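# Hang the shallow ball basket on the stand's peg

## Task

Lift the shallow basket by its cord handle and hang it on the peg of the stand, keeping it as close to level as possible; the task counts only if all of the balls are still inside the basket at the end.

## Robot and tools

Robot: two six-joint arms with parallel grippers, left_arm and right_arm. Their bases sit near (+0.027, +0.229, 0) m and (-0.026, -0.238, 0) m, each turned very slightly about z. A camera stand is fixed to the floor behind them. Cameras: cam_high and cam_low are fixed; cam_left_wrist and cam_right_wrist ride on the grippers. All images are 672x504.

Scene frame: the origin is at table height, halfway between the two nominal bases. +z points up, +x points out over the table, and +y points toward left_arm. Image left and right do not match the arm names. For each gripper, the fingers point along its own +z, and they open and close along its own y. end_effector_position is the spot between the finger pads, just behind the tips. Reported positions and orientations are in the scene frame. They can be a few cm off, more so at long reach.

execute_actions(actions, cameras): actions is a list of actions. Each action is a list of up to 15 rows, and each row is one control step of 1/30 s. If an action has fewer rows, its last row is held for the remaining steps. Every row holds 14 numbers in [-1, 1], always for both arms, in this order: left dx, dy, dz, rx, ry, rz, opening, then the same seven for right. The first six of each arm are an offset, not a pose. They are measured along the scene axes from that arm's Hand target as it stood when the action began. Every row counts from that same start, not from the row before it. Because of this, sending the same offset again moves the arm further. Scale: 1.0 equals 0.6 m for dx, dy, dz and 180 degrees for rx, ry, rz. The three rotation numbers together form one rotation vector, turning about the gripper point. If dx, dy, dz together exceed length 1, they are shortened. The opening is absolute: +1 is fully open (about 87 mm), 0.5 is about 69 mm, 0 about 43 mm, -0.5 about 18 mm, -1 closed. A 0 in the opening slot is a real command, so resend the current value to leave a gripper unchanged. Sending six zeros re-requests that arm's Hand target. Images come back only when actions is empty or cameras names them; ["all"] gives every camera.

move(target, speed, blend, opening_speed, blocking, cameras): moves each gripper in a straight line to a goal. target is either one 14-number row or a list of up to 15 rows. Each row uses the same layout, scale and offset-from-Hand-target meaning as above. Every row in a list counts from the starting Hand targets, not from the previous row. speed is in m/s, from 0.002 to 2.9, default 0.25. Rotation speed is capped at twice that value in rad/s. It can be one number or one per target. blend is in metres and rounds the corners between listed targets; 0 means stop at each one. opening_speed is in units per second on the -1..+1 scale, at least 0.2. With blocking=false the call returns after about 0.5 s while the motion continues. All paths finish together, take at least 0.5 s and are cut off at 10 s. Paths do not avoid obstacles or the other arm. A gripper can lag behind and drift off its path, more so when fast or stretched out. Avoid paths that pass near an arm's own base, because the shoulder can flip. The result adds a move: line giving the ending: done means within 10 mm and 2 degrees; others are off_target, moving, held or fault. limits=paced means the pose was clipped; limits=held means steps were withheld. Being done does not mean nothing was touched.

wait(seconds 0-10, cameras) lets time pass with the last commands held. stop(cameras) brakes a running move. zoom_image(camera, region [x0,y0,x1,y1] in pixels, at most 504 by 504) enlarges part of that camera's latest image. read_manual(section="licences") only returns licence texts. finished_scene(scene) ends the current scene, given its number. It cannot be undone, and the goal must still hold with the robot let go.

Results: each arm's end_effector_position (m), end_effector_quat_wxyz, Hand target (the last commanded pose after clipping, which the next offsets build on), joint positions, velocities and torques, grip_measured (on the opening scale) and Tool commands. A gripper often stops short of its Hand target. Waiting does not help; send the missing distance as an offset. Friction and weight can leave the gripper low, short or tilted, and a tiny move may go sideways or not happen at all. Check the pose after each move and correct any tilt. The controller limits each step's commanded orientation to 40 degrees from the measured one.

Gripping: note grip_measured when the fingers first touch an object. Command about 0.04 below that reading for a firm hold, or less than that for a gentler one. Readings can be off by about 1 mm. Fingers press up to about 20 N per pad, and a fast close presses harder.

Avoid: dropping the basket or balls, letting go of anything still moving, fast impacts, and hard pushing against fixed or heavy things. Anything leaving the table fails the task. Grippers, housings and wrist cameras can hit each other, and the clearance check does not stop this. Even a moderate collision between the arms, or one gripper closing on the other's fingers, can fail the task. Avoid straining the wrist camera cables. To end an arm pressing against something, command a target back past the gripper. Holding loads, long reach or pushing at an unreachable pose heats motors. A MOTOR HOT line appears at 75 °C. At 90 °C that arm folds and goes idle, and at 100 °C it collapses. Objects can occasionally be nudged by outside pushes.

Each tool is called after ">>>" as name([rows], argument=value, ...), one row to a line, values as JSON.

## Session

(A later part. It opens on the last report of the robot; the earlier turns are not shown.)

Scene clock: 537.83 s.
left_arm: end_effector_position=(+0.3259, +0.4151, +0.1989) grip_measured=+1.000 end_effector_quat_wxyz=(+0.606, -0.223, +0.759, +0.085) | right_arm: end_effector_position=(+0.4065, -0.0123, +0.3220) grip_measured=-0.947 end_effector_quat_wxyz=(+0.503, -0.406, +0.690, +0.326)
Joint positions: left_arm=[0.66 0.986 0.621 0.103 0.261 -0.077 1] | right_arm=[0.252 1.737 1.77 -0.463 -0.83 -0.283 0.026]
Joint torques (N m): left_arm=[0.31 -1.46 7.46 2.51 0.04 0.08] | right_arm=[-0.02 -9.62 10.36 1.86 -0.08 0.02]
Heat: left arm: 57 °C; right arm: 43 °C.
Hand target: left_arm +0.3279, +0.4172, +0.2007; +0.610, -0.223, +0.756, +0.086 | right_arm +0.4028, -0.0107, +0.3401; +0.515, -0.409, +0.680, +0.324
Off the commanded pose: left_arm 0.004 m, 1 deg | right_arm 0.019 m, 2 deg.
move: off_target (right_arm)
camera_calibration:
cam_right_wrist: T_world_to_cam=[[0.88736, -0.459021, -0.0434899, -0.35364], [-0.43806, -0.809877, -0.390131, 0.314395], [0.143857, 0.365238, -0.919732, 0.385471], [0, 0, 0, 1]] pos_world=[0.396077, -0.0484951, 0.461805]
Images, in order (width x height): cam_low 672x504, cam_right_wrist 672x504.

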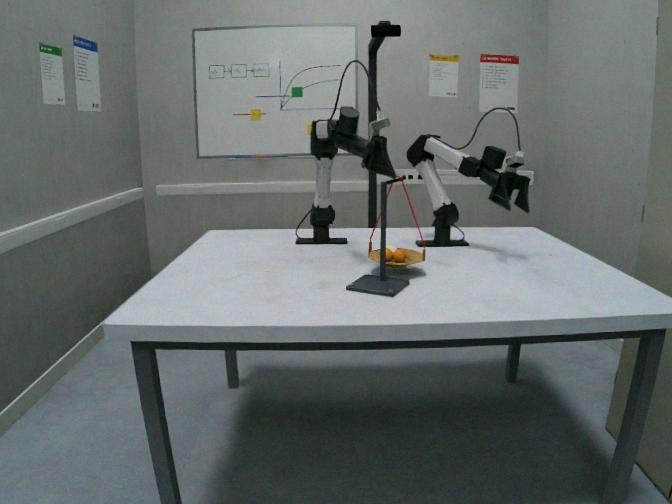

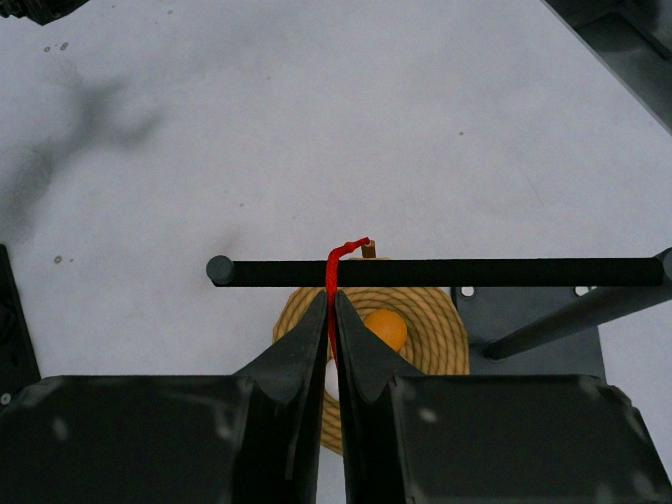

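>>> move(target=[0,0,0,0,0,0,1,0.0,0.0,0.018,0,0,0,-1], speed=0.04, cameras=["cam_low","cam_right_wrist"])

>>> zoom_image(camera="cam_low", region=[370, 150, 430, 195])

>>> zoom_image(camera="cam_low", region=[350, 210, 450, 285])

Scene clock: 543.03 s.
left_arm: end_effector_position=(+0.3259, +0.4151, +0.1989) grip_measured=+1.000 end_effector_quat_wxyz=(+0.606, -0.223, +0.759, +0.085) | right_arm: end_effector_position=(+0.4033, -0.0135, +0.3378) grip_measured=-0.947 end_effector_quat_wxyz=(+0.506, -0.406, +0.689, +0.323)
Joint positions: left_arm=[0.66 0.986 0.621 0.103 0.261 -0.077 1] | right_arm=[0.252 1.737 1.832 -0.518 -0.826 -0.283 0.026]
Joint torques (N m): left_arm=[0.29 -1.46 7.43 2.51 0.04 0.08] | right_arm=[0.14 -8.1 10.3 1.96 -0.15 0.01]
Heat: left arm: 57 °C; right arm: 43 °C.
Hand target: left_arm +0.3279, +0.4172, +0.2007; +0.610, -0.223, +0.756, +0.086 | right_arm +0.4027, -0.0107, +0.3509; +0.515, -0.409, +0.680, +0.324
Off the commanded pose: left_arm 0.004 m, 1 deg | right_arm 0.013 m, 1 deg.
move: off_target (right_arm)
camera_calibration:
cam_right_wrist: T_world_to_cam=[[0.885911, -0.462368, -0.0371202, -0.352337], [-0.438326, -0.808285, -0.393122, 0.319278], [0.151763, 0.364542, -0.918737, 0.397365], [0, 0, 0, 1]] pos_world=[0.391782, -0.0496978, 0.47751]
Images, in order (width x height): cam_low 672x504, cam_right_wrist 672x504.

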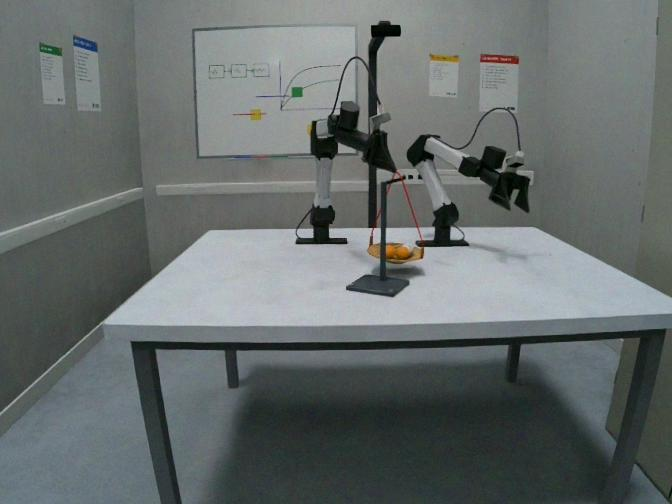

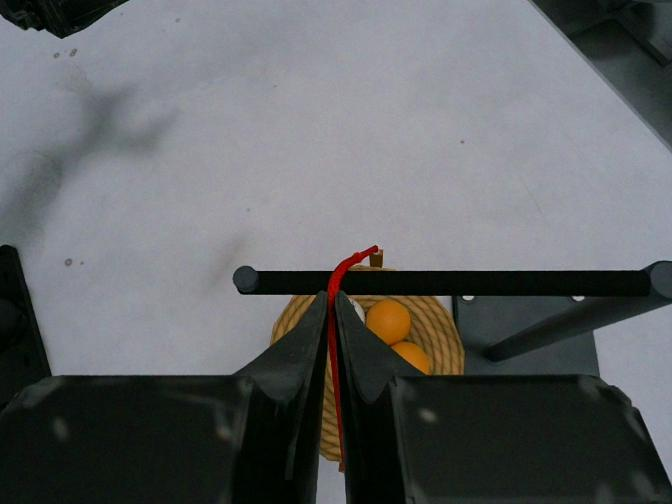

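Scaled by 8.400 from the camera's 672x504 image, which has a finer 960x720 frame.

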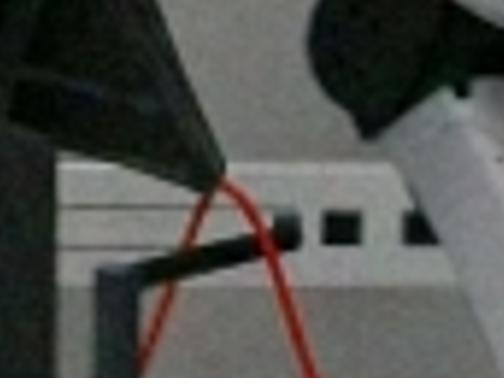

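Scaled by 5.040 from the camera's 672x504 image, which has a finer 960x720 frame.

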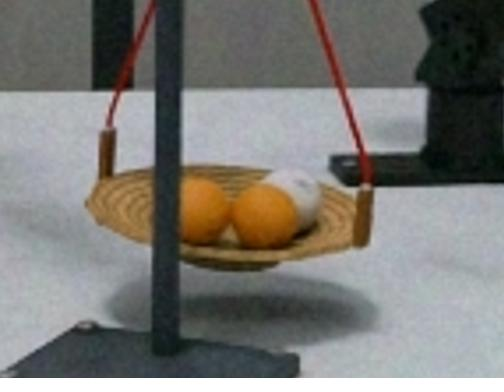

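>>> move(target=[0,0,0,0,0,0,1,0.001,0.002,-0.035,0,0,0,-1], speed=0.03, cameras=["cam_low","cam_right_wrist"])

>>> zoom_image(camera="cam_low", region=[370, 150, 430, 195])

>>> zoom_image(camera="cam_low", region=[350, 210, 450, 285])

Scene clock: 551.77 s.
left_arm: end_effector_position=(+0.3259, +0.4151, +0.1989) grip_measured=+1.000 end_effector_quat_wxyz=(+0.606, -0.223, +0.759, +0.085) | right_arm: end_effector_position=(+0.4067, -0.0111, +0.3233) grip_measured=-0.947 end_effector_quat_wxyz=(+0.505, -0.407, +0.689, +0.324)
Joint positions: left_arm=[0.66 0.986 0.621 0.103 0.261 -0.077 1] | right_arm=[0.256 1.737 1.773 -0.461 -0.825 -0.283 0.026]
Joint torques (N m): left_arm=[0.29 -1.44 7.43 2.51 0.04 0.08] | right_arm=[0.01 -9.83 5.63 2.32 -0.14 0]
Heat: left arm: 57 °C; right arm: 43 °C.
Hand target: left_arm +0.3279, +0.4172, +0.2007; +0.610, -0.223, +0.756, +0.086 | right_arm +0.4033, -0.0094, +0.3300; +0.515, -0.409, +0.680, +0.324
Off the commanded pose: left_arm 0.004 m, 1 deg | right_arm 0.008 m, 2 deg.
move: done
camera_calibration:
cam_right_wrist: T_world_to_cam=[[0.88725, -0.459681, -0.0384772, -0.354901], [-0.436579, -0.809863, -0.391816, 0.315853], [0.148949, 0.364438, -0.919238, 0.384023], [0, 0, 0, 1]] pos_world=[0.395581, -0.047296, 0.463109]
Images, in order (width x height): cam_low 672x504, cam_right_wrist 672x504.

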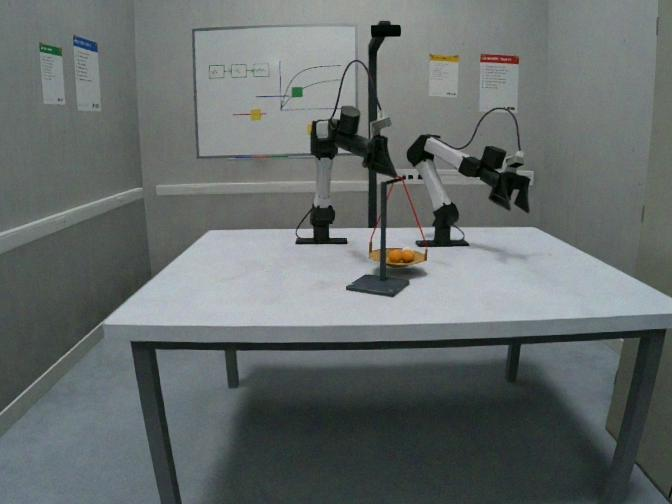

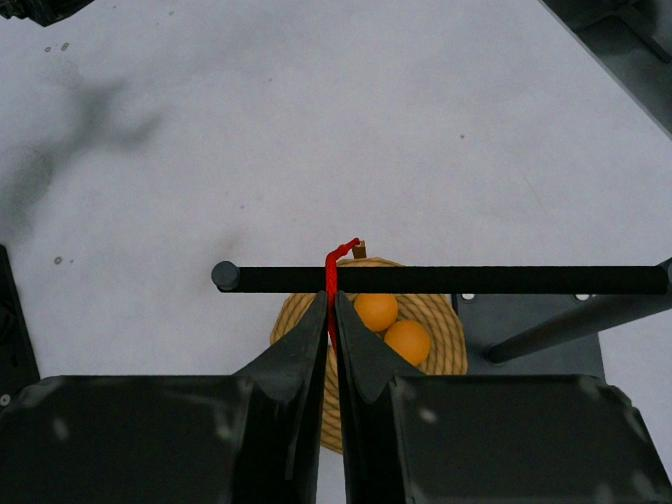

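Scaled by 8.400 from the camera's 672x504 image, which has a finer 960x720 frame.

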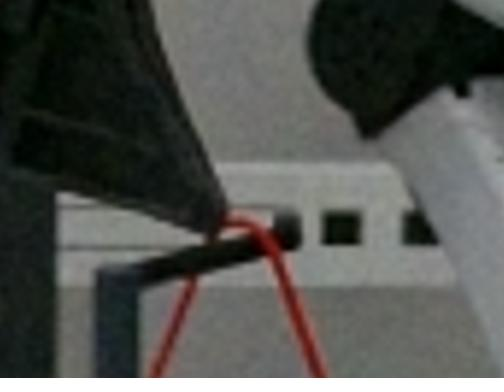

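Scaled by 5.040 from the camera's 672x504 image, which has a finer 960x720 frame.

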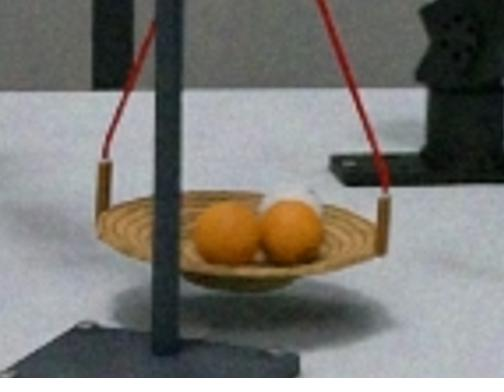

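>>> move(target=[0,0,0,0,0,0,1,0.0,0.0,-0.010,0,0,0,-1], speed=0.03, cameras=["cam_low","cam_right_wrist"])

>>> zoom_image(camera="cam_low", region=[370, 150, 430, 195])

>>> zoom_image(camera="cam_low", region=[350, 210, 450, 285])

Scene clock: 566.13 s.
left_arm: end_effector_position=(+0.3259, +0.4151, +0.1989) grip_measured=+1.000 end_effector_quat_wxyz=(+0.606, -0.223, +0.759, +0.085) | right_arm: end_effector_position=(+0.4087, -0.0106, +0.3166) grip_measured=-0.947 end_effector_quat_wxyz=(+0.506, -0.407, +0.688, +0.324)
Joint positions: left_arm=[0.66 0.986 0.621 0.103 0.261 -0.077 1] | right_arm=[0.256 1.737 1.744 -0.43 -0.825 -0.283 0.026]
Joint torques (N m): left_arm=[0.29 -1.44 7.43 2.51 0.04 0.07] | right_arm=[-0.24 -10.59 5.3 2.23 -0.15 0.05]
Heat: left arm: 57 °C; right arm: 43 °C.
Hand target: left_arm +0.3279, +0.4172, +0.2007; +0.610, -0.223, +0.756, +0.086 | right_arm +0.4034, -0.0094, +0.3240; +0.515, -0.409, +0.680, +0.324
Off the commanded pose: left_arm 0.004 m, 1 deg | right_arm 0.009 m, 1 deg.
move: done
camera_calibration:
cam_right_wrist: T_world_to_cam=[[0.887328, -0.45965, -0.0370309, -0.35722], [-0.435841, -0.809706, -0.392961, 0.314616], [0.150641, 0.364825, -0.918809, 0.376473], [0, 0, 0, 1]] pos_world=[0.397382, -0.0467958, 0.45631]
Images, in order (width x height): cam_low 672x504, cam_right_wrist 672x504.

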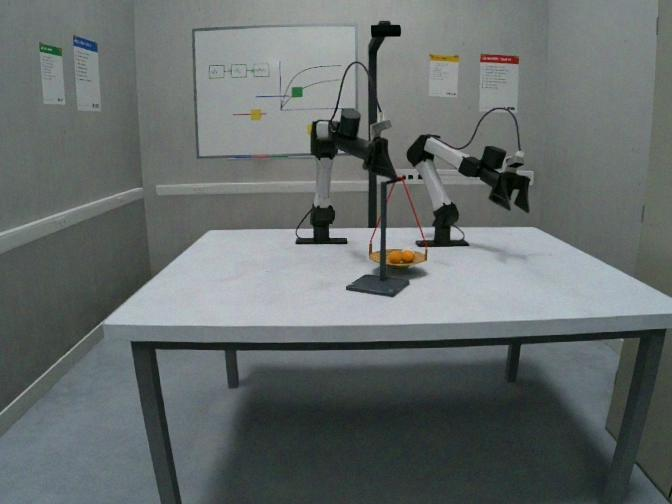

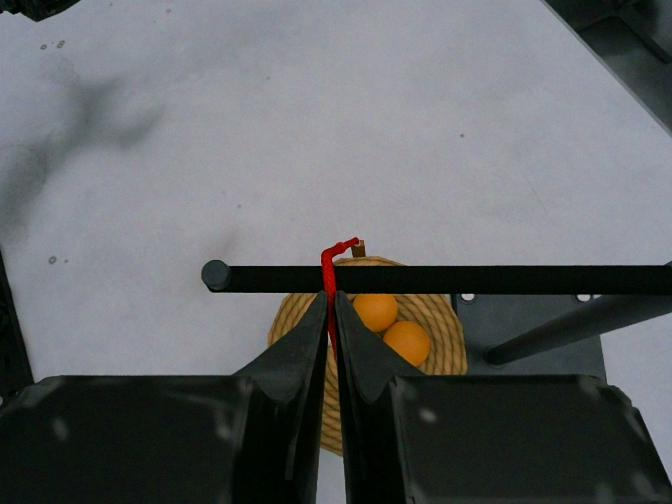

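Scaled by 8.400 from the camera's 672x504 image, which has a finer 960x720 frame.

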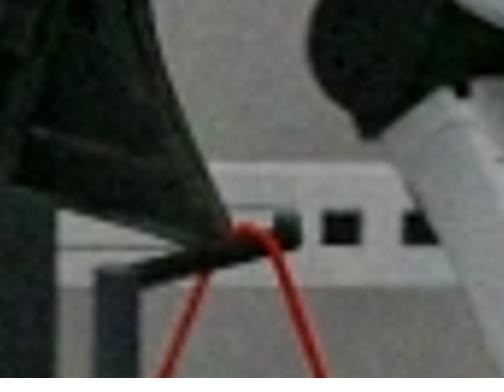

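Scaled by 5.040 from the camera's 672x504 image, which has a finer 960x720 frame.

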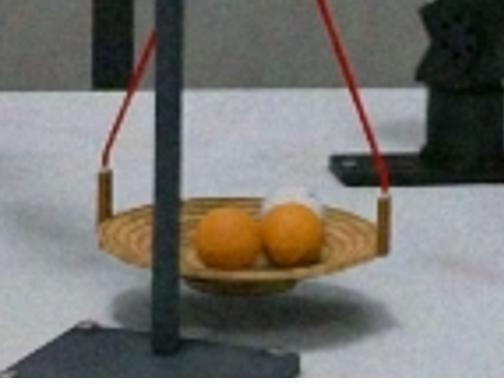

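>>> zoom_image(camera="cam_low", region=[364, 235, 434, 275])

Scaled by 7.200 from the camera's 672x504 image, which has a finer 960x720 frame.

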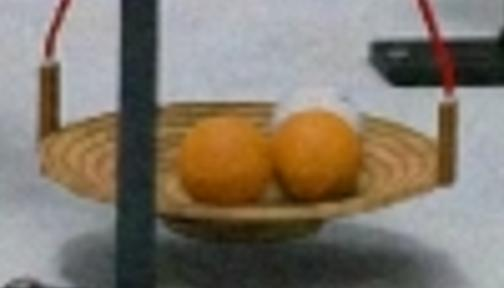

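>>> move([
  [0,0,0,0,0,0,1,0,0,0,0,0,0,-0.4],
  [0,0,0,0,0,0,1,-0.0205,-0.0455,0.012,0,0,0,-0.4],
  [0,0,0,0,0,0,1,-0.068,-0.152,0.067,0,0,0,-0.4],
], speed=[0.03,0.04,0.1], blend=[0,0.005,0], opening_speed=0.3, cameras=["all"])

>>> zoom_image(camera="cam_low", region=[364, 235, 434, 275])

>>> zoom_image(camera="cam_low", region=[370, 150, 430, 195])

Scene clock: 609.27 s.
left_arm: end_effector_position=(+0.3259, +0.4151, +0.1989) grip_measured=+1.000 end_effector_quat_wxyz=(+0.606, -0.223, +0.759, +0.085) | right_arm: end_effector_position=(+0.3722, -0.1012, +0.3464) grip_measured=-0.400 end_effector_quat_wxyz=(+0.504, -0.398, +0.694, +0.327)
Joint positions: left_arm=[0.66 0.986 0.621 0.103 0.261 -0.077 1] | right_arm=[0.012 1.626 1.787 -0.737 -1.034 -0.453 0.3]
Joint torques (N m): left_arm=[0.32 -1.44 7.43 2.51 0.04 0.08] | right_arm=[-0.84 -8.94 9.24 1.52 -0.32 -0.11]
Heat: left arm: 57 °C; right arm: 43 °C.
Hand target: left_arm +0.3279, +0.4172, +0.2007; +0.610, -0.223, +0.756, +0.086 | right_arm +0.3626, -0.1006, +0.3642; +0.515, -0.409, +0.680, +0.324
Off the commanded pose: left_arm 0.004 m, 1 deg | right_arm 0.020 m, 2 deg.
move: off_target (right_arm)
camera_calibration:
cam_left_wrist: T_world_to_cam=[[0.459723, -0.875246, 0.150329, 0.181055], [-0.778623, -0.478661, -0.405745, 0.552591], [0.427084, 0.0694811, -0.901539, 0.15476], [0, 0, 0, 1]] pos_world=[0.28093, 0.412219, 0.336515]
cam_right_wrist: T_world_to_cam=[[0.880735, -0.470246, -0.0563499, -0.357284], [-0.452677, -0.800847, -0.392081, 0.244018], [0.139247, 0.370828, -0.918203, 0.447131], [0, 0, 0, 1]] pos_world=[0.362873, -0.138399, 0.486099]

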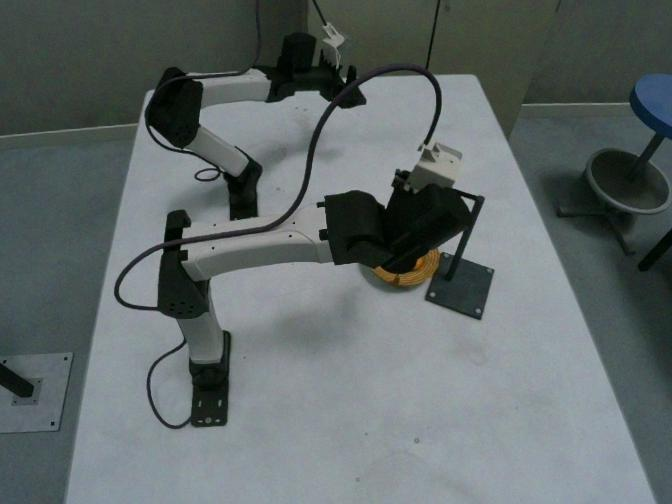

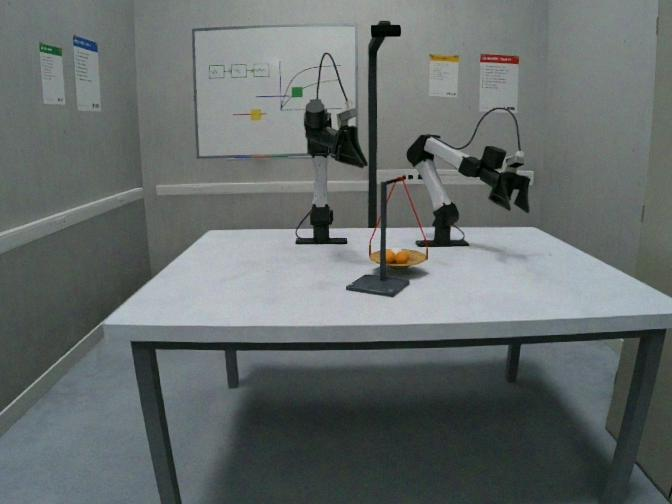

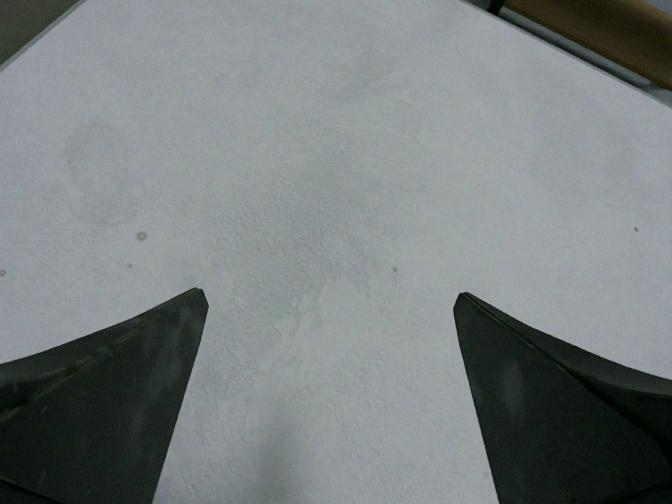

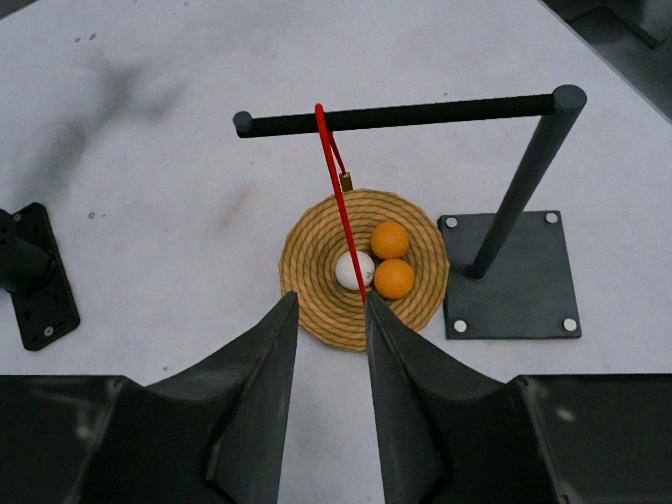

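Scaled by 7.200 from the camera's 672x504 image, which has a finer 960x720 frame.

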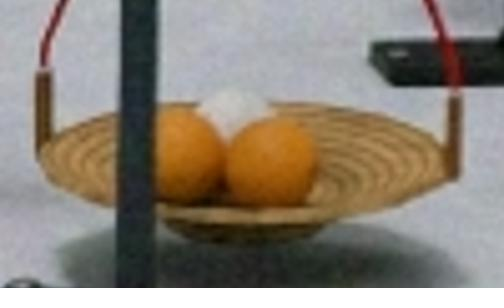

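Scaled by 8.400 from the camera's 672x504 image, which has a finer 960x720 frame.

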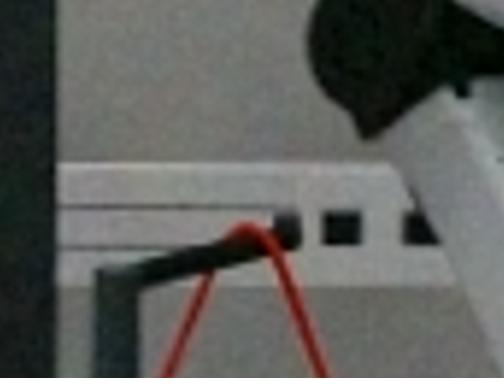

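>>> move(target=[0,0,0,0,0,0,1,-0.15,-0.12,-0.02,0,0,0,-0.4], speed=0.15, cameras=["cam_high","cam_low","cam_right_wrist"])

>>> zoom_image(camera="cam_high", region=[350, 190, 470, 280])

>>> zoom_image(camera="cam_low", region=[364, 235, 434, 275])

>>> zoom_image(camera="cam_low", region=[364, 165, 434, 275])

Scene clock: 638.40 s.
left_arm: end_effector_position=(+0.3259, +0.4151, +0.1989) grip_measured=+1.000 end_effector_quat_wxyz=(+0.606, -0.223, +0.759, +0.085) | right_arm: end_effector_position=(+0.2715, -0.1726, +0.3492) grip_measured=-0.400 end_effector_quat_wxyz=(+0.515, -0.409, +0.684, +0.317)
Joint positions: left_arm=[0.66 0.986 0.621 0.103 0.261 -0.077 1] | right_arm=[-0.297 1.425 1.707 -1.33 -1.255 -1.013 0.3]
Joint torques (N m): left_arm=[0.31 -1.44 7.45 2.51 0.04 0.08] | right_arm=[-1.03 -2.92 7.86 0.82 -0.59 -0.16]
Heat: left arm: 58 °C; right arm: 45 °C.
Hand target: left_arm +0.3279, +0.4172, +0.2007; +0.610, -0.223, +0.756, +0.086 | right_arm +0.2726, -0.1727, +0.3522; +0.515, -0.409, +0.680, +0.324
Off the commanded pose: left_arm 0.004 m, 1 deg | right_arm 0.003 m, 1 deg.
move: done
camera_calibration:
cam_right_wrist: T_world_to_cam=[[0.884306, -0.466677, -0.0147067, -0.31689], [-0.432529, -0.806922, -0.402238, 0.139362], [0.175848, 0.362062, -0.915417, 0.477739], [0, 0, 0, 1]] pos_world=[0.256497, -0.208402, 0.488727]
Images, in order (width x height): cam_high 672x504, cam_low 672x504, cam_right_wrist 672x504.

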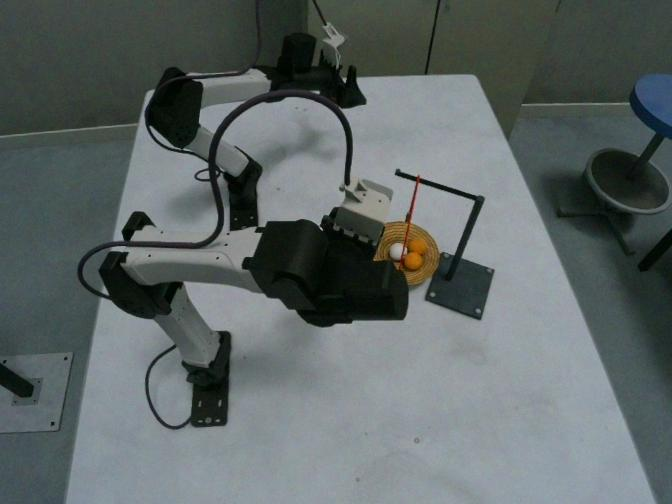

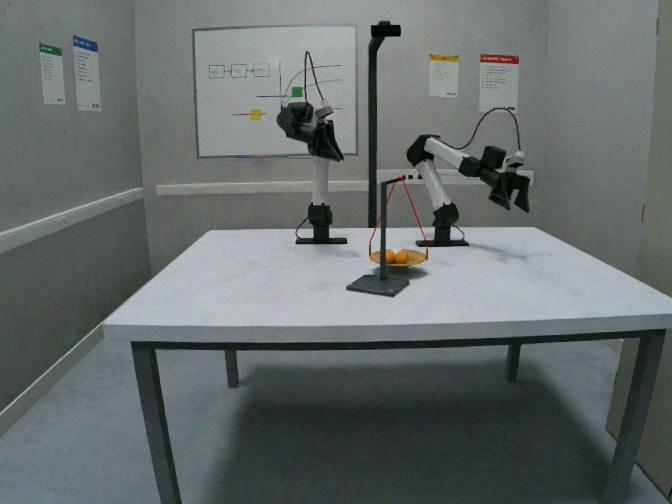

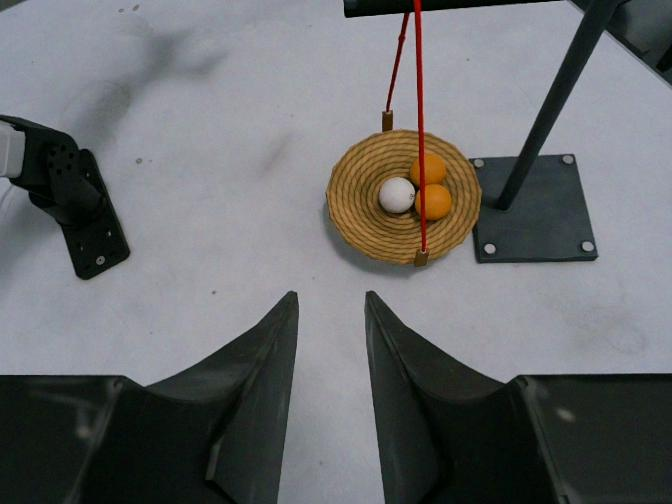

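Scaled by 4.200 from the camera's 672x504 image, which has a finer 960x720 frame.

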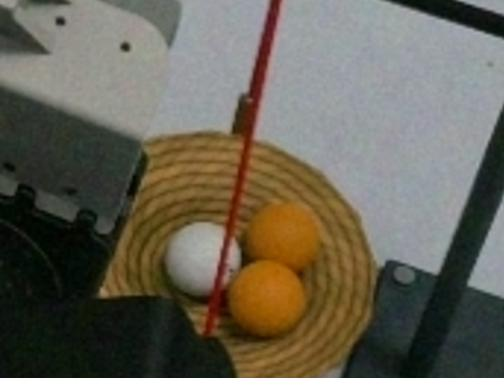

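Scaled by 7.200 from the camera's 672x504 image, which has a finer 960x720 frame.

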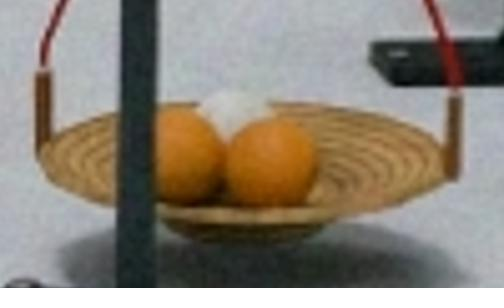

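Scaled by 4.582 from the camera's 672x504 image, which has a finer 960x720 frame.

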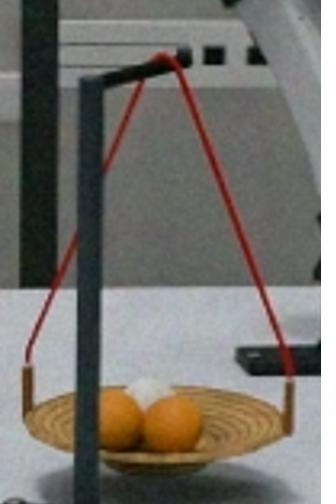

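>>> finished_scene(scene=3)

The scene is finished: the task was done.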